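# Seat an opened paper filter cone in the dripper

## Task

Spread the paper coffee filter open into a cone, then set it in the dripper upright with its tip pointing down, pushed in as far as it will go. Its rim must sit higher than the dripper's mouth and encircle that mouth completely. The dripper must still stand in its ring on the server, with nothing besides the filter inside it and nothing lying across its opening.

## Robot and tools

Robot: two arms, left_arm (base near y = +0.338 m) and right_arm (base near y = -0.273 m), each ending in a five-finger hand. right_arm has a right hand; left_arm has a mirrored left hand. A camera stand is fixed behind the arms. Loose objects may get nudged now and then by the scene itself.

Frames. The scene frame has its origin at table height, midway between the nominal bases, +z up, +x out over the table, +y toward left_arm (not the image left). Hand positions and quaternions in results are in each arm's own base frame (bases are nearly aligned with the scene frame, yawed about 0.6 degrees). Fixed cameras and the table use the scene frame. Motion offsets use the axes of that arm's current Hand target.

Hand point: a point 0.05 m in front of the palm and 0.15 m out from the wrist face. Its +z runs along the straight fingers, +y out of the palm, +x across the palm away from the thumb on the right hand but toward the thumb on the left hand. Straight fingertips extend about 0.06-0.07 m past it along +z and lie 0.06 m behind it along -y. A wrist bracket on the little-finger side can strike things.

The row (28 numbers, each in [-1, 1], always both arms): left dx, dy, dz, rx, ry, rz; left little, ring, middle, index, thumb_bend, thumb_turn; left force_limit, speed; then the same 14 for the right arm. dx..rz are an offset, not a pose: counted from the Hand target at the start of the action, along that target's axes; 1.0 = 0.6 m or 180 degrees; rx, ry, rz form one rotation vector. Every row of an action counts from the same start, and repeating an offset moves again. Sending six zeros re-requests the current Hand target. Finger numbers are absolute targets: +1 open/straight, -1 curled; thumb_bend +1 straight, -1 fully bent; thumb_turn +1 beside the palm, -1 across in front of it. force_limit maps -1..+1 to about 0..10 N at the fingertip (0..15 N for the two thumb motors). speed rises linearly from near zero at -1 to full at +0.48 and stays full above; full travel takes 0.49 s. Use speed -0.94 or below for gentle closing. There is no 'keep' value: to leave a hand unchanged, resend its last executed eight numbers (or, before any, its hand_measured six plus hand_force_limit and hand_speed). A thumb turned in front closes on objects about 0.035-0.065 m thick, or handles down to 0.025 m.

Tools.
- execute_actions(actions, cameras): actions is a list of actions; each action is up to 15 rows, one per 1/30 s step, the last row held to fill 15 steps. Images appear only for an empty list or when cameras names them (["all"] for all, [] for none).
- move(target, speed, blend, blocking, cameras): target is one 28-number row or up to 15 rows; all offsets count from the Hand targets at the move's start, not from the previous row. Straight paths, all arms finishing together, 0.5 s minimum, cut off at 10 s. speed in m/s, 0.002 to 4.3, default 0.25 (turns up to twice that in rad/s); one value or one per row. blend in m rounds corners (0 = stop at each). blocking=false returns after about 0.5 s while the move continues. No obstacle avoidance; faster moves lag, stray and hit harder. Route around an arm's own base, not near it. Hand numbers of later rows are applied on arrival once everything rests.
- wait(seconds 0-10), stop() to brake a running move, zoom_image(camera, region [x0,y0,x1,y1], at most 504x504 pixels) on the newest image, show_instructions() for the reference pages, finished_scene(scene=1) to end irreversibly.
Cameras: cam_head_left, cam_head_right, cam_high, cam_low, cam_left_wrist, cam_right_wrist, all 672x504.

Results. end_effector_position (m) and end_effector_quat_wxyz per arm; Hand target is the last commanded pose after clipping (orientation is limited to 40 degrees from the measured one each step); next offsets count from it. Hands often rest 1-3 cm (up to 5) short of the target, mostly low, without any contact; resend the gap as an offset if needed. A move line reports the ending (done, off_target, moving, held, fault) and limits (paced = pose clipped, held = steps withheld). done means within 10 mm and 2 degrees; neither done nor off_target tells you about contact. Hand readings, in the row's motor order: hand_measured (positions), hand_stopped_by (moving, target, force, stalled, fault), hand_load_n (fingertip load, positive pushing open; a drop to about 0 signals a lost grip). Joint torques include the arm's weight; numbers 3 and 4 wrap at ±28 N m. Joint velocities may be omitted when all are at noise level.

Avoid: dropping or releasing moving items, anything leaving the table, hitting the dripper, server or table hard, forcing fingers, and any contact between the two hands or arms. An arm blocked by something keeps pressing; command its target back past the hand to release. Holding loads or straining toward unreachable poses heats motors: a MOTOR HOT line appears at 85 °C and at 100 °C the arm drops for 30-60 s. The scene keeps running while you write.

Each tool is called after "Call:" by a JSON object that holds its "api" and its "payload".

Reference images:

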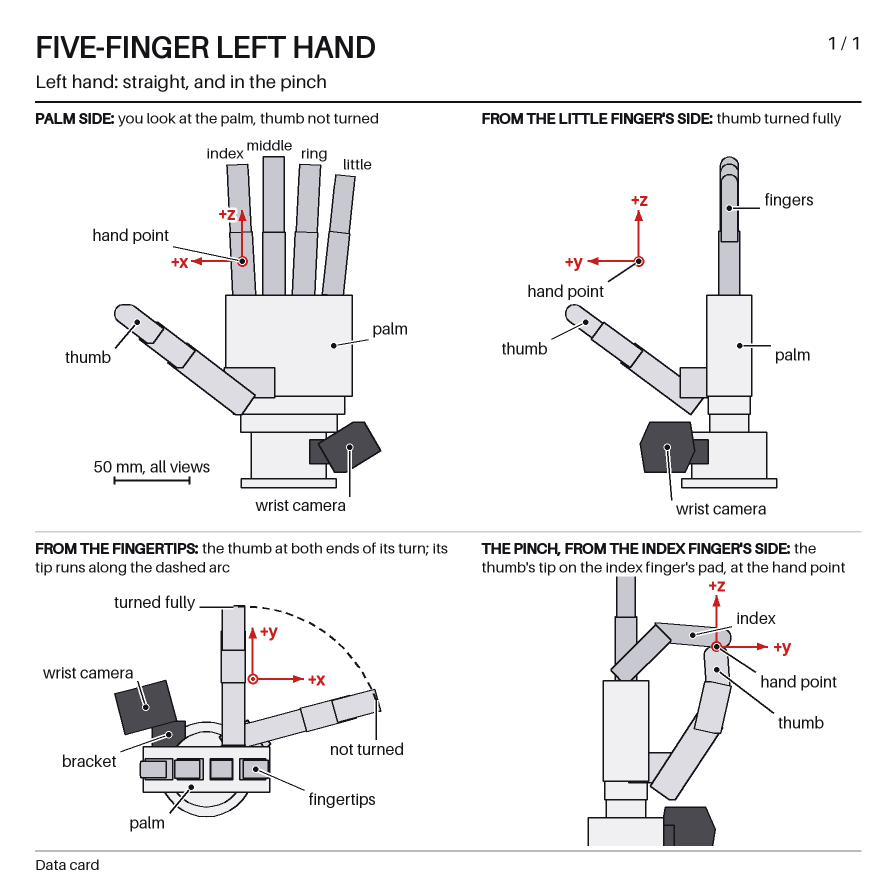

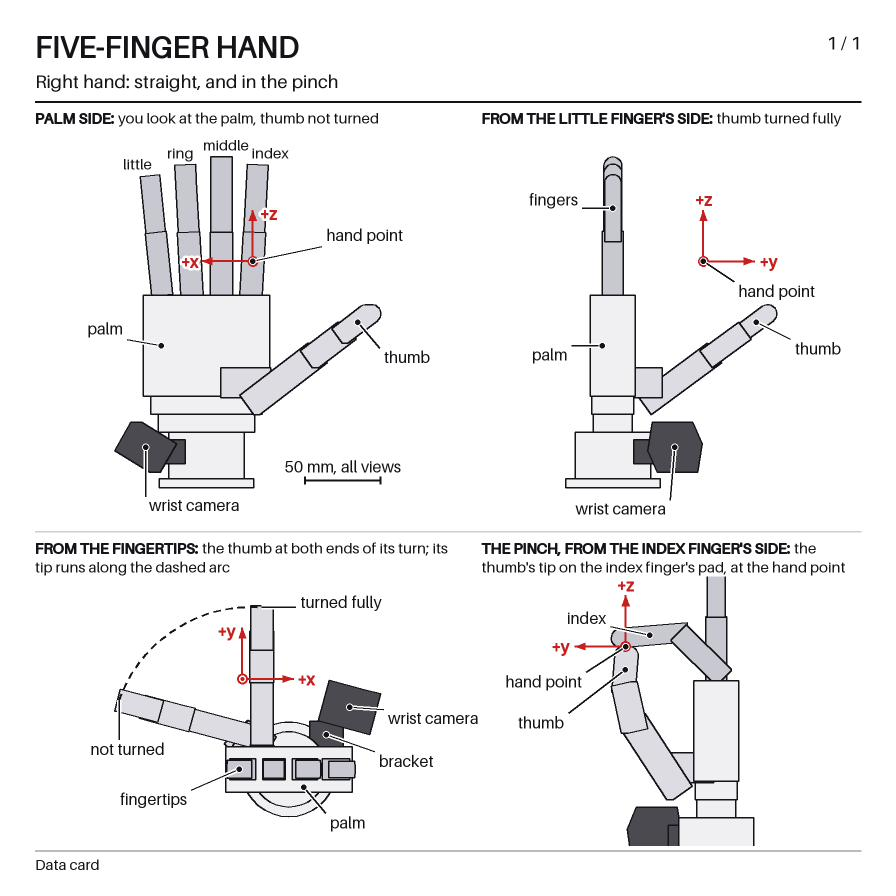

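## Session

Call:
{"api": "execute_actions", "payload": {"actions": []}}

Scene clock: 0.00 s.
left_arm: end_effector_position=(+0.3036, -0.1700, +0.2470) hand_measured=(+1.000, +1.000, +1.000, +1.000, +1.000, +1.000) hand_load_n=(+0.0, +0.0, +0.0, +0.0, +0.0, +0.0) hand_stopped_by=(target, target, target, target, target, target) hand_force_limit=0.00 hand_speed=-0.80 end_effector_quat_wxyz=(+0.147, +0.265, +0.886, +0.351) | right_arm: end_effector_position=(+0.3404, -0.0416, +0.2025) hand_measured=(+1.000, +1.000, +1.000, +1.000, +1.000, +1.000) hand_load_n=(+0.0, +0.0, +0.0, +0.0, +0.0, +0.0) hand_stopped_by=(target, target, target, target, target, target) hand_force_limit=0.00 hand_speed=-0.80 end_effector_quat_wxyz=(+0.170, -0.163, +0.952, -0.196)
Joint positions: left_arm=[-0.982 1.461 1.201 -1.59 -0.738 1.062] | right_arm=[-0.17 0.904 0.863 -1.062 0.251 1.003]
Joint velocities: within noise
Joint torques (N m): no reading
Motor temperatures (°C): left_arm=[30 27 30 29 26 26] | right_arm=[30 34 28 29 29 29]
Heat: left arm: hottest waist 30 °C; right arm: hottest shoulder 34 °C.
Hand target: left_arm +0.3065, -0.1744, +0.2514; +0.153, +0.263, +0.888, +0.346 | right_arm +0.3460, -0.0425, +0.2119; +0.179, -0.161, +0.950, -0.199

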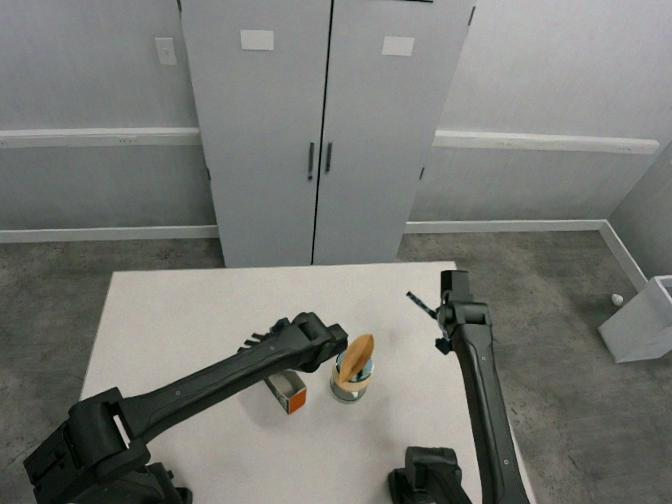

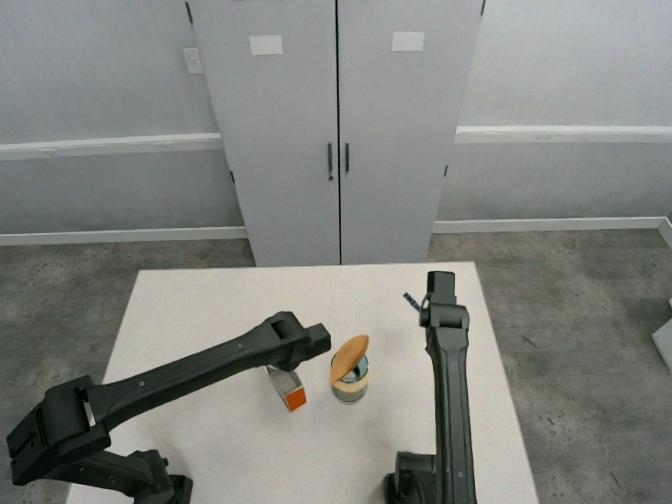

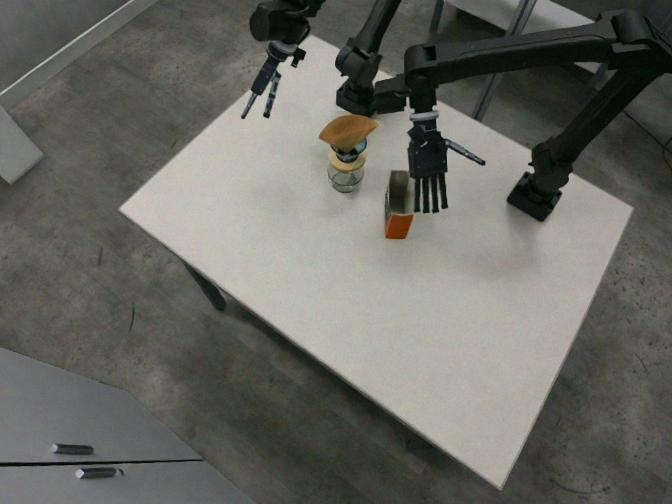

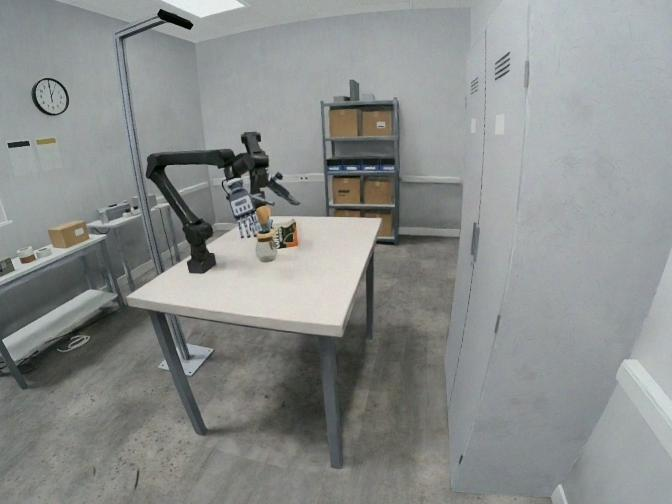

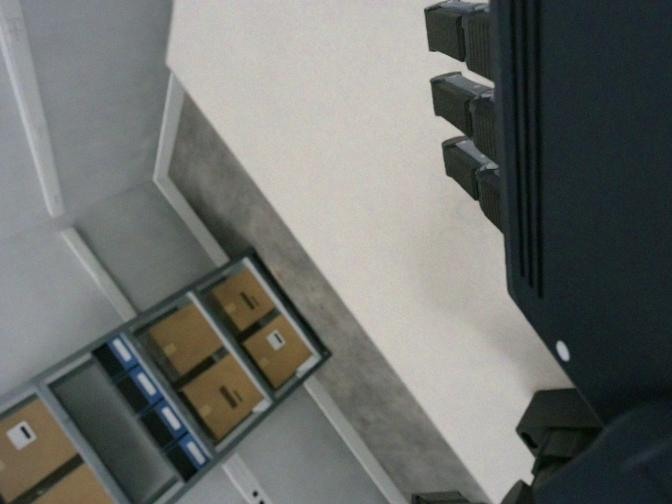

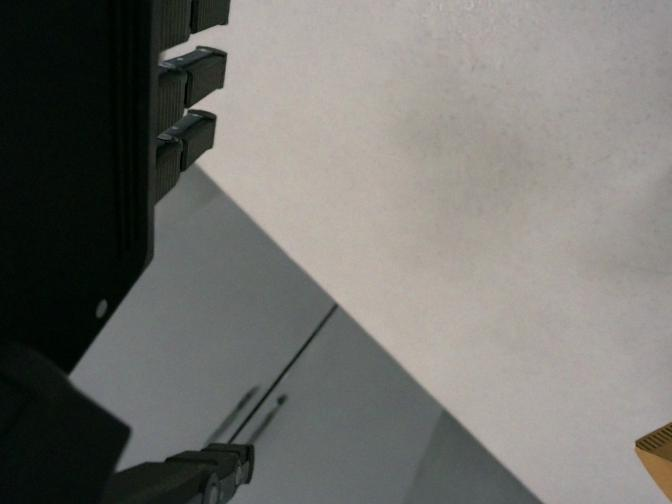

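Call:
{"api": "zoom_image", "payload": {"camera": "cam_head_right", "region": [250, 310, 430, 430]}}

Call:
{"api": "zoom_image", "payload": {"camera": "cam_high", "region": [280, 90, 460, 250]}}

Call:
{"api": "zoom_image", "payload": {"camera": "cam_head_left", "region": [250, 310, 430, 430]}}

Call:
{"api": "zoom_image", "payload": {"camera": "cam_low", "region": [190, 160, 340, 280]}}

Scaled by 2.800 from the camera's 672x504 image, which has a finer 960x720 frame.

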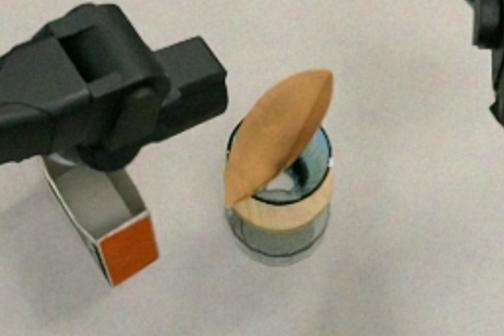

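Scaled by 2.800 from the camera's 672x504 image, which has a finer 960x720 frame.

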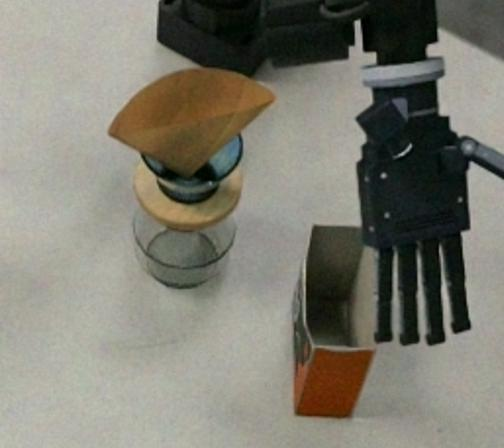

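Scaled by 2.800 from the camera's 672x504 image, which has a finer 960x720 frame.

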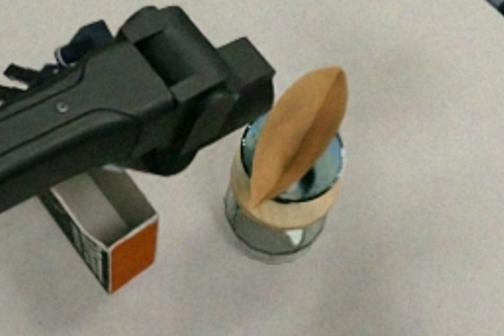

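Scaled by 3.360 from the camera's 672x504 image, which has a finer 960x720 frame.

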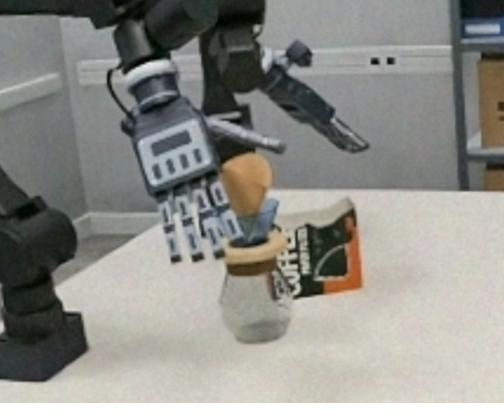

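Call:
{"api": "zoom_image", "payload": {"camera": "cam_head_left", "region": [320, 320, 390, 410]}}

Call:
{"api": "zoom_image", "payload": {"camera": "cam_head_right", "region": [315, 325, 385, 415]}}

Call:
{"api": "zoom_image", "payload": {"camera": "cam_high", "region": [305, 105, 395, 205]}}

Scaled by 5.600 from the camera's 672x504 image, which has a finer 960x720 frame.

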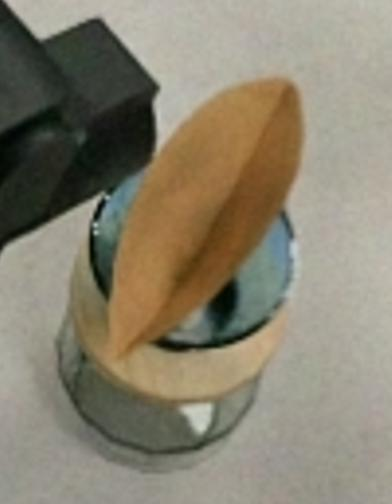

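Scaled by 5.600 from the camera's 672x504 image, which has a finer 960x720 frame.

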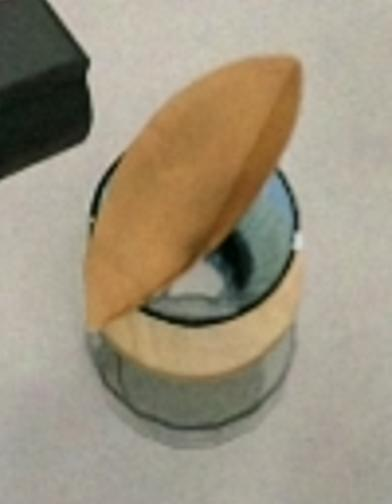

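Scaled by 5.040 from the camera's 672x504 image, which has a finer 960x720 frame.

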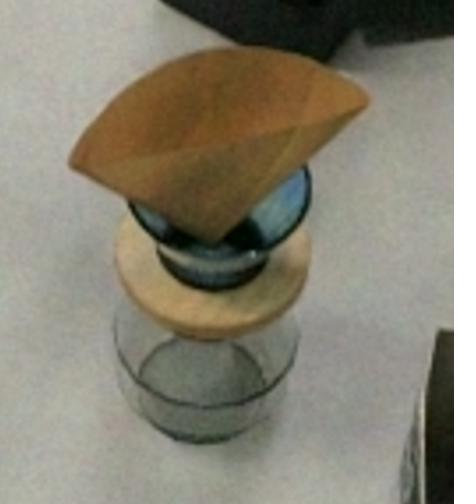

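Call:
{"api": "move", "payload": {"target": [[0.137,0.212,0.077,0,0,0,1,1,1,1,1,1,0,-0.8,-0.078,-0.1235,-0.243,0,0,0,1,1,1,1,1,1,0,-0.8],[0.137,0.212,0.077,0,0,0,1,1,1,1,1,1,0,-0.8,-0.177,0.1805,-0.3655,-0.0841,0.1597,0.3235,1,1,1,1,1,1,0,-0.8]], "blend": 0.03, "cameras": ["all"]}}

Scene clock: 74.77 s.
left_arm: end_effector_position=(+0.3048, -0.0282, +0.2994) hand_measured=(+1.000, +1.000, +1.000, +1.000, +1.000, +1.000) hand_load_n=(+0.0, +0.0, +0.0, +0.0, +0.0, -0.5) hand_stopped_by=(target, target, target, target, target, target) hand_force_limit=0.00 hand_speed=-0.80 end_effector_quat_wxyz=(+0.150, +0.269, +0.885, +0.348) | right_arm: end_effector_position=(+0.3261, +0.1605, +0.3860) hand_measured=(+1.000, +1.000, +1.000, +1.000, +1.000, +1.000) hand_load_n=(+0.0, +0.0, +0.0, +0.0, +0.0, +0.0) hand_stopped_by=(target, target, target, target, target, target) hand_force_limit=0.00 hand_speed=-0.80 end_effector_quat_wxyz=(+0.065, +0.123, +0.980, +0.142)
Joint positions: left_arm=[-0.705 1.091 1.024 -1.506 -0.778 1.456] | right_arm=[0.242 1.027 1.381 -1.697 -0.217 2.088]
Joint torques (N m): left_arm=[0.62 -4.89 7.66 0.85 -0.5 0.13] | right_arm=[1.32 -2.2 7.34 0.83 -0.51 0.08]
Motor temperatures (°C): left_arm=[29 28 37 28 27 25] | right_arm=[29 32 37 29 26 28]
Heat: left arm: hottest elbow 37 °C; right arm: hottest elbow 37 °C.
Hand target: left_arm +0.3063, -0.0235, +0.2994; +0.153, +0.263, +0.888, +0.346 | right_arm +0.3258, +0.1620, +0.3818; +0.000, +0.346, +0.938, +0.000
Off the commanded pose: left_arm 0.005 m, 1 deg | right_arm 0.005 m, 32 deg.
joint sent to its limit (right arm) — joint 4 (wrist pitch), lower limit; joint 6 (wrist roll), upper limit. The joint targets are off in orientation, not in position.
move: off_target (right_arm)
camera_calibration:
cam_left_wrist: T_world_to_cam=[[-0.59629, -0.450125, -0.664699, 0.364317], [-0.802282, 0.362975, 0.473912, 0.116043], [0.0279492, 0.815866, -0.577566, 0.306561], [0, 0, 0, 1]] pos_world=[0.30177, -0.128245, 0.364226]
cam_right_wrist: T_world_to_cam=[[-0.028534, 0.972142, 0.232648, -0.234632], [0.729925, -0.138748, 0.669297, -0.480194], [0.682931, 0.188913, -0.705632, 0.132343], [0, 0, 0, 1]] pos_world=[0.25343, 0.136468, 0.469365]

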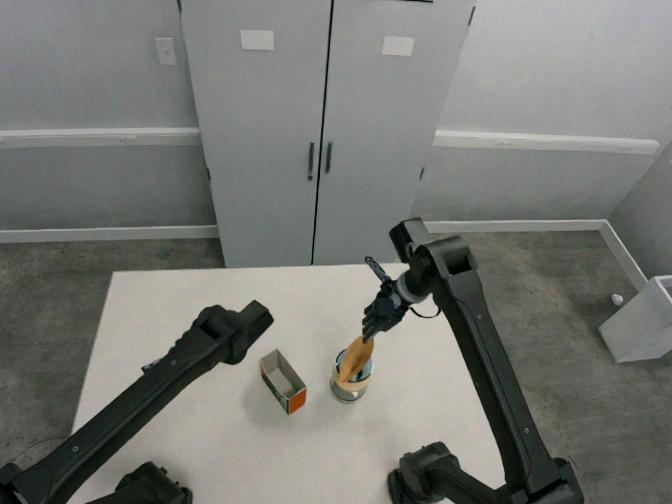

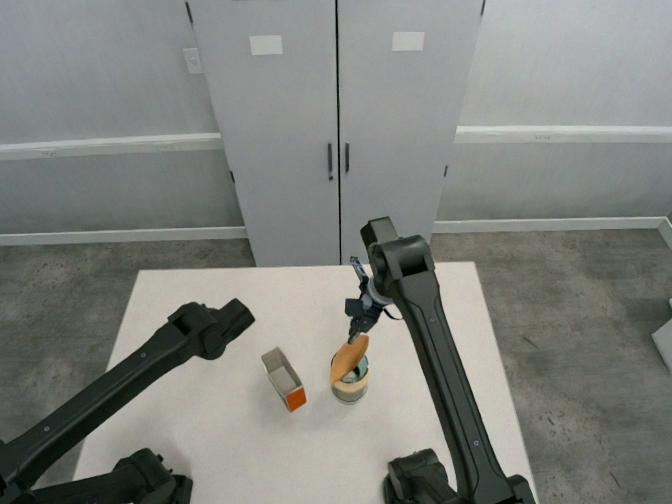

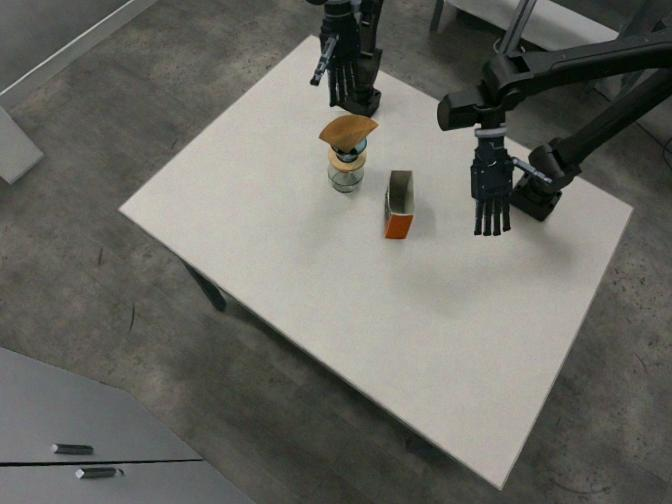

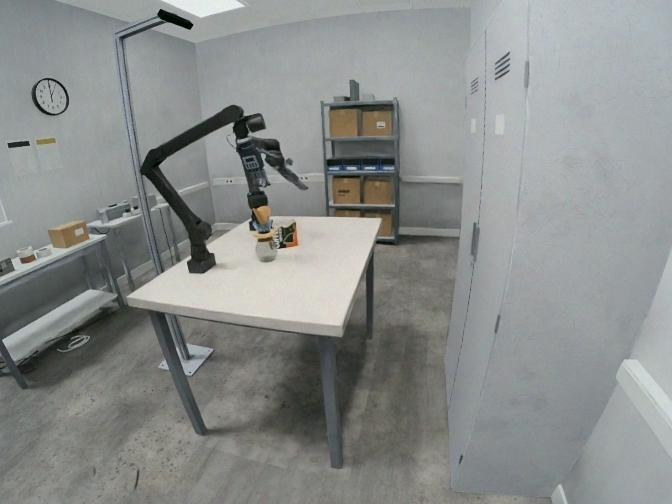

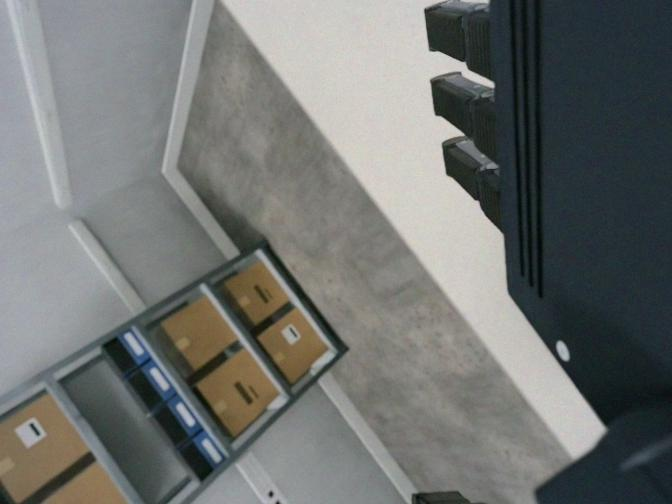

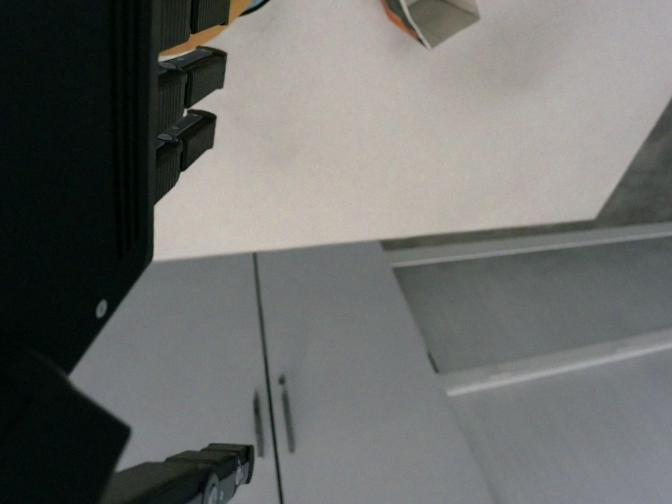

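Call:
{"api": "move", "payload": {"target": [[0,0,0,0,0,0,1,1,1,1,1,1,0,-0.8,-0.108,-0.219,-0.033,0,0,0,1,1,1,1,1,1,0,-0.8],[0,0,0,0,0,0,1,1,1,1,1,1,0,-0.8,-0.139,-0.362,0.09,-0.0416,-0.2117,-0.755,1,1,1,1,1,1,0,-0.8]], "blend": 0.03, "speed": 0.4, "cameras": ["cam_right_wrist","cam_head_left"]}}

Scene clock: 162.93 s.
left_arm: end_effector_position=(+0.3048, -0.0282, +0.2994) hand_measured=(+1.000, +1.000, +1.000, +1.000, +1.000, +1.000) hand_load_n=(+0.0, +0.0, +0.0, +0.0, +0.0, +0.0) hand_stopped_by=(target, target, target, target, target, target) hand_force_limit=0.00 hand_speed=-0.80 end_effector_quat_wxyz=(+0.150, +0.269, +0.885, +0.348) | right_arm: end_effector_position=(+0.2473, -0.0530, +0.3268) hand_measured=(+1.000, +1.000, +1.000, +1.000, +1.000, +1.000) hand_load_n=(+0.0, +0.0, +0.0, +0.0, +0.0, +0.0) hand_stopped_by=(target, target, target, target, target, target) hand_force_limit=0.00 hand_speed=-0.80 end_effector_quat_wxyz=(-0.256, +0.737, -0.624, +0.043)
Joint positions: left_arm=[-0.705 1.091 1.024 -1.506 -0.778 1.456] | right_arm=[-0.536 1.038 1.288 -1.633 -0.494 -0.655]
Joint torques (N m): left_arm=[0.67 -5.01 7.69 0.87 -0.5 0.13] | right_arm=[-0.03 -2.26 8.36 0.66 -0.72 -0.15]
Heat: left arm: hottest elbow 40 °C; right arm: hottest elbow 35 °C.
Hand target: left_arm +0.3063, -0.0235, +0.2994; +0.153, +0.263, +0.888, +0.346 | right_arm +0.2480, -0.0572, +0.3279; -0.256, +0.737, -0.625, +0.042
Off the commanded pose: left_arm 0.005 m, 1 deg | right_arm 0.004 m, 0 deg.
move: done
camera_calibration:
cam_right_wrist: T_world_to_cam=[[-0.798952, -0.321974, -0.507946, 0.348458], [-0.594194, 0.552937, 0.584119, -0.0206529], [0.0927905, 0.768501, -0.633085, 0.337663], [0, 0, 0, 1]] pos_world=[0.234797, -0.13588, 0.402831]
Images, in order (width x height): cam_head_left 672x504, cam_right_wrist 672x504.

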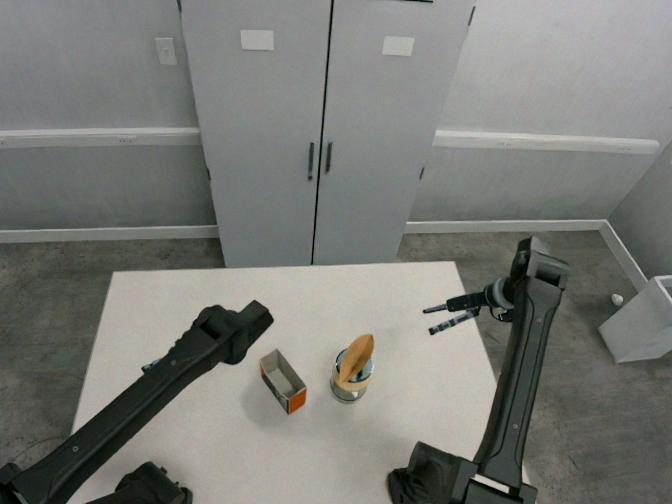

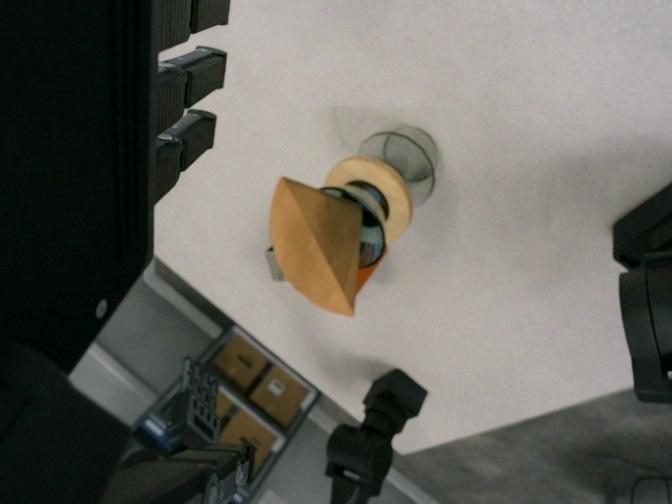

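Call:
{"api": "zoom_image", "payload": {"camera": "cam_right_wrist", "region": [230, 100, 470, 340]}}

Call:
{"api": "zoom_image", "payload": {"camera": "cam_head_left", "region": [315, 320, 395, 410]}}

Scaled by 2.100 from the camera's 672x504 image, which has a finer 960x720 frame.

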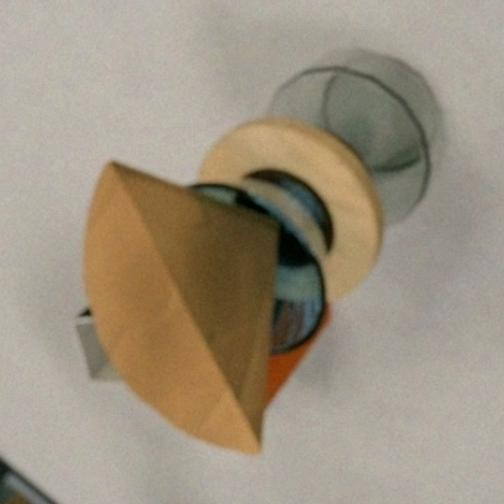

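Scaled by 5.600 from the camera's 672x504 image, which has a finer 960x720 frame.

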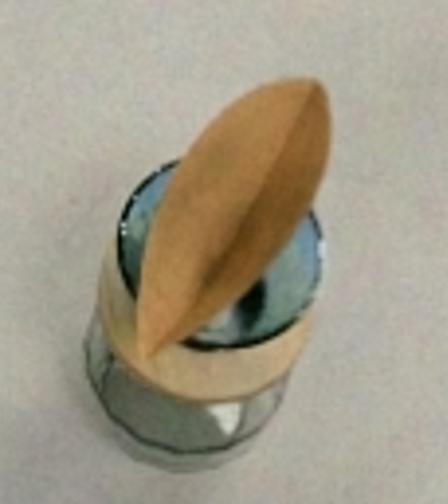

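Call:
{"api": "move", "payload": {"target": [-0.3575,-0.2578,-0.2768,0.2456,0.0208,0.0263,-1,-1,1,-1,1,1,0,-0.2,0,0,0,0,0,0,1,1,1,1,1,1,0,-0.8], "cameras": ["cam_right_wrist","cam_head_left","cam_left_wrist","cam_high"]}}

Scene clock: 191.77 s.
left_arm: end_effector_position=(+0.3501, -0.3198, +0.3199) hand_measured=(-1.000, -1.000, +1.000, -1.000, +1.000, +1.000) hand_load_n=(+0.0, +0.0, +0.0, +0.0, +0.0, +0.0) hand_stopped_by=(target, target, target, target, target, target) hand_force_limit=0.00 hand_speed=-0.20 end_effector_quat_wxyz=(+0.049, +0.325, +0.944, -0.017) | right_arm: end_effector_position=(+0.2474, -0.0531, +0.3267) hand_measured=(+1.000, +1.000, +1.000, +1.000, +1.000, +1.000) hand_load_n=(+0.0, +0.0, +0.0, +0.0, +0.0, +0.0) hand_stopped_by=(target, target, target, target, target, target) hand_force_limit=0.00 hand_speed=-0.80 end_effector_quat_wxyz=(-0.256, +0.737, -0.624, +0.043)
Joint positions: left_arm=[-0.859 1.634 1.86 -1.696 -0.02 1.375] | right_arm=[-0.536 1.039 1.288 -1.633 -0.494 -0.656]
Joint torques (N m): left_arm=[-1.9 -10.17 11.34 -0.14 0.02 -0.03] | right_arm=[-0.03 -2.26 8.35 0.65 -0.71 -0.14]
Heat: left arm: hottest elbow 41 °C; right arm: hottest elbow 35 °C.
Hand target: left_arm +0.3501, -0.3312, +0.3298; +0.000, +0.325, +0.946, +0.001 | right_arm +0.2481, -0.0573, +0.3278; -0.256, +0.737, -0.625, +0.041
Off the commanded pose: left_arm 0.015 m, 6 deg | right_arm 0.004 m, 0 deg.
joint sent to its limit (left arm) — joint 4 (wrist pitch), lower limit. The joint targets are off in orientation, not in position.
move: off_target (left_arm)
camera_calibration:
cam_left_wrist: T_world_to_cam=[[-0.808585, -0.588298, 0.00979888, 0.0881198], [-0.530749, 0.736473, 0.41942, 0.290324], [-0.253961, 0.333936, -0.907739, 0.605262], [0, 0, 0, 1]] pos_world=[0.379054, -0.364094, 0.426789]
cam_right_wrist: T_world_to_cam=[[-0.798801, -0.322567, -0.507806, 0.348281], [-0.59449, 0.552598, 0.584138, -0.0204651], [0.0921888, 0.768496, -0.633179, 0.337846], [0, 0, 0, 1]] pos_world=[0.234896, -0.13598, 0.402731]
Images, in order (width x height): cam_head_left 672x504, cam_high 672x504, cam_left_wrist 672x504, cam_right_wrist 672x504.

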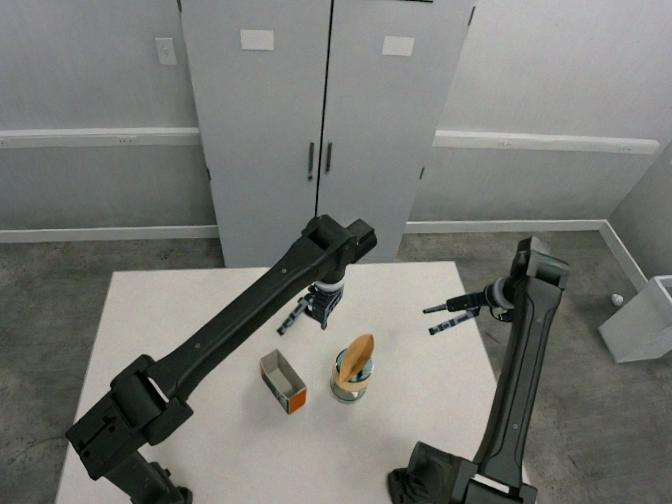

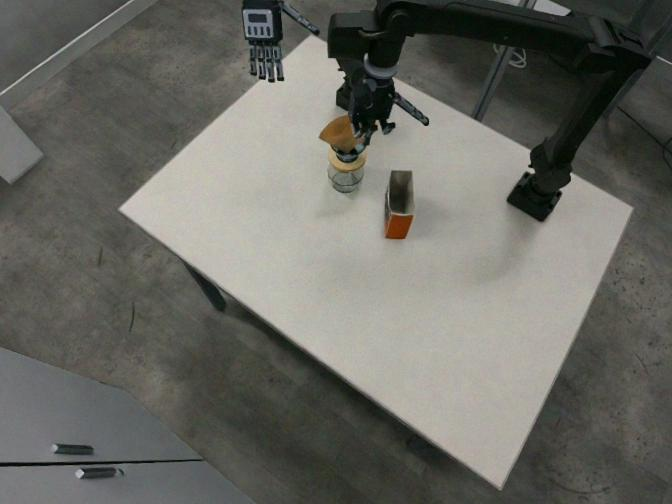

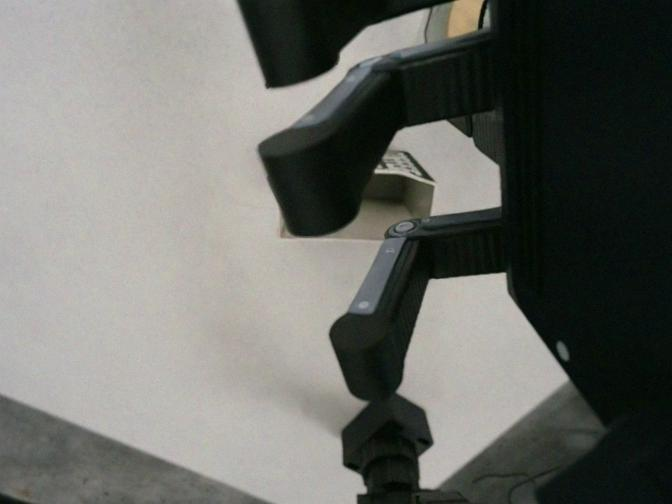

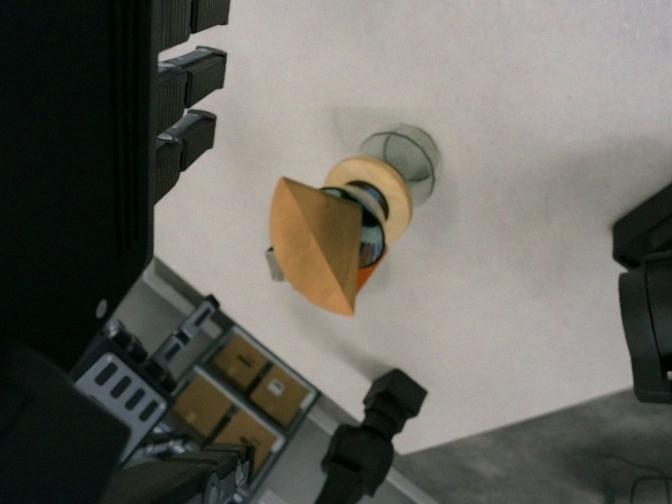

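Call:
{"api": "move", "payload": {"target": [0.0037,-0.0888,-0.0167,0,0,0,-1,-1,1,-1,1,1,0,-0.2,0,0,0,0,0,0,1,1,1,1,1,1,0,-0.8], "cameras": ["cam_right_wrist","cam_head_left","cam_left_wrist","cam_high","cam_head_right"], "speed": 0.1}}

Scene clock: 204.63 s.
left_arm: end_effector_position=(+0.3160, -0.3611, +0.3305) hand_measured=(-1.000, -1.000, +1.000, -1.000, +1.000, +1.000) hand_load_n=(+0.0, +0.0, +0.0, +0.0, +0.0, +0.0) hand_stopped_by=(target, target, target, target, target, target) hand_force_limit=0.00 hand_speed=-0.20 end_effector_quat_wxyz=(+0.061, +0.329, +0.942, -0.031) | right_arm: end_effector_position=(+0.2474, -0.0531, +0.3267) hand_measured=(+1.000, +1.000, +1.000, +1.000, +1.000, +1.000) hand_load_n=(+0.0, +0.0, +0.0, +0.0, -0.5, +0.0) hand_stopped_by=(target, target, target, target, target, target) hand_force_limit=0.00 hand_speed=-0.80 end_effector_quat_wxyz=(-0.256, +0.737, -0.624, +0.043)
Joint positions: left_arm=[-0.962 1.646 1.907 -1.696 -0.021 1.282] | right_arm=[-0.536 1.039 1.288 -1.633 -0.494 -0.656]
Joint torques (N m): left_arm=[-1.67 -10.23 11.41 -0.05 -0.05 -0.05] | right_arm=[-0.03 -2.26 8.36 0.66 -0.71 -0.14]
Motor temperatures (°C): left_arm=[28 29 44 27 26 25] | right_arm=[28 31 35 28 25 27]
Heat: left arm: hottest elbow 44 °C; right arm: hottest elbow 35 °C.
Hand target: left_arm +0.3155, -0.3719, +0.3395; +0.000, +0.325, +0.946, +0.001 | right_arm +0.2481, -0.0573, +0.3278; -0.256, +0.737, -0.625, +0.041
Off the commanded pose: left_arm 0.014 m, 8 deg | right_arm 0.004 m, 0 deg.
joint sent to its limit (left arm) — joint 4 (wrist pitch), lower limit. The joint targets are off in orientation, not in position.
move: off_target (left_arm)
camera_calibration:
cam_left_wrist: T_world_to_cam=[[-0.814456, -0.579936, 0.0183179, 0.0382332], [-0.529412, 0.75568, 0.385577, 0.315909], [-0.237453, 0.304338, -0.922494, 0.60905], [0, 0, 0, 1]] pos_world=[0.343006, -0.401911, 0.439337]
cam_right_wrist: T_world_to_cam=[[-0.798801, -0.322567, -0.507806, 0.348281], [-0.59449, 0.552598, 0.584138, -0.0204651], [0.0921888, 0.768496, -0.633179, 0.337846], [0, 0, 0, 1]] pos_world=[0.234896, -0.13598, 0.402731]
Images, in order (width x height): cam_head_left 672x504, cam_head_right 672x504, cam_high 672x504, cam_left_wrist 672x504, cam_right_wrist 672x504.

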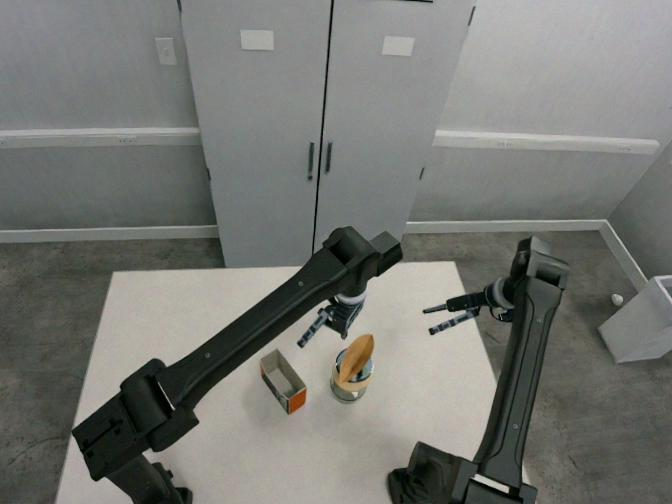

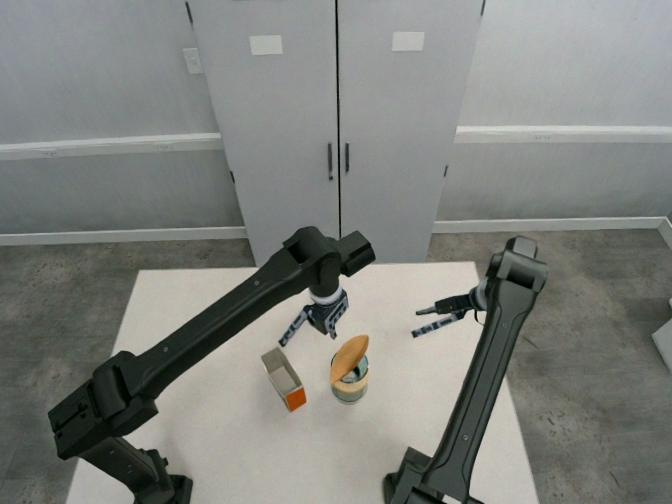

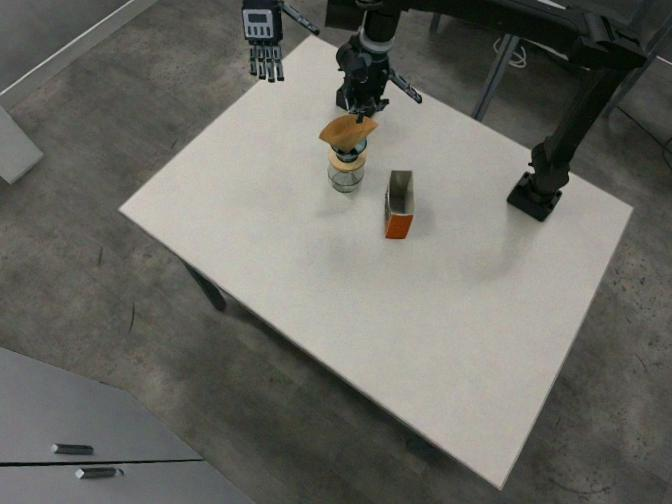

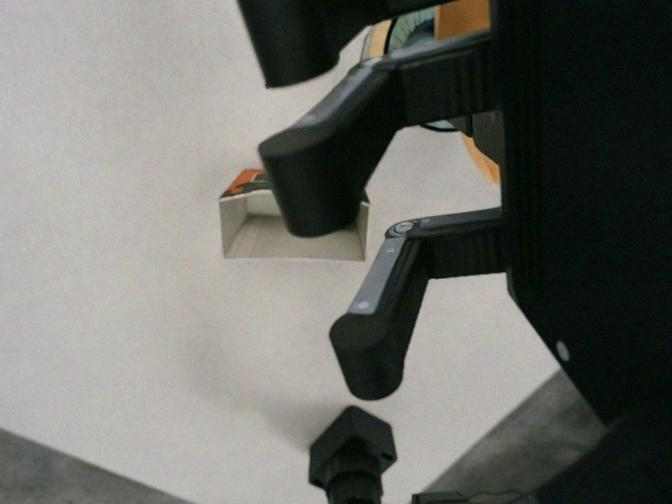

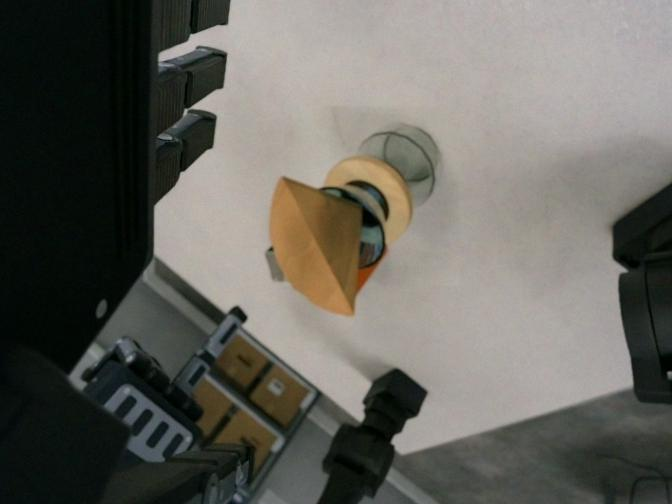

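Call:
{"api": "zoom_image", "payload": {"camera": "cam_head_left", "region": [290, 280, 400, 410]}}

Call:
{"api": "zoom_image", "payload": {"camera": "cam_high", "region": [310, 50, 430, 200]}}

Call:
{"api": "zoom_image", "payload": {"camera": "cam_right_wrist", "region": [80, 240, 320, 480]}}

Call:
{"api": "zoom_image", "payload": {"camera": "cam_low", "region": [190, 160, 340, 280]}}

Scaled by 3.877 from the camera's 672x504 image, which has a finer 960x720 frame.

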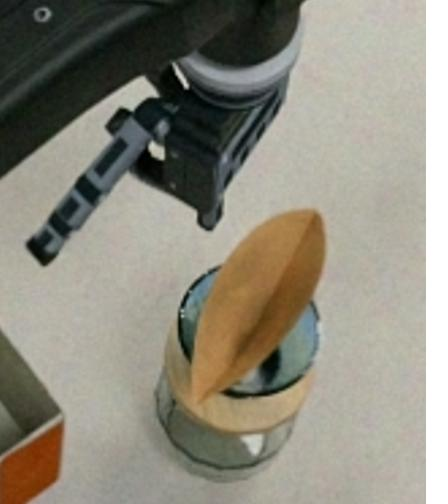

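Scaled by 3.360 from the camera's 672x504 image, which has a finer 960x720 frame.

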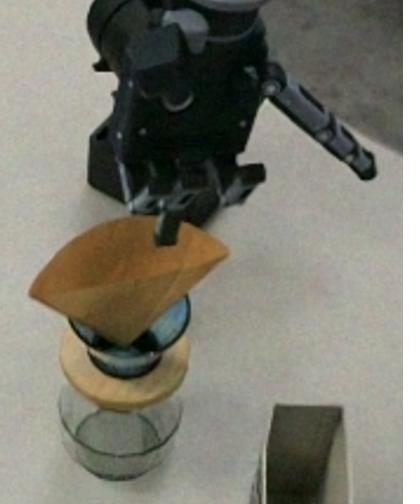

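Scaled by 2.100 from the camera's 672x504 image, which has a finer 960x720 frame.

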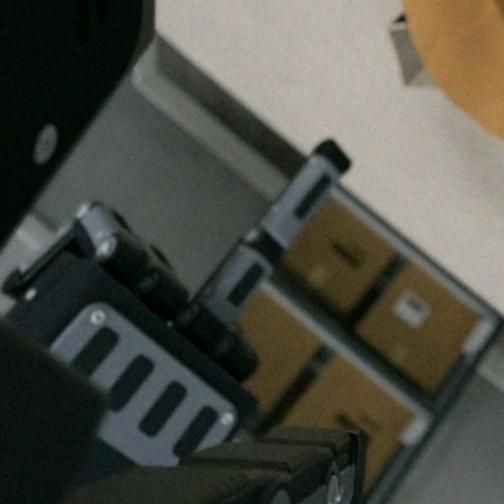

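This scene's latest camera images include none from cam_low. They are from: cam_head_left, cam_head_right, cam_high, cam_left_wrist, cam_right_wrist. cam_low's image comes with the result of a call that names it in "cameras".


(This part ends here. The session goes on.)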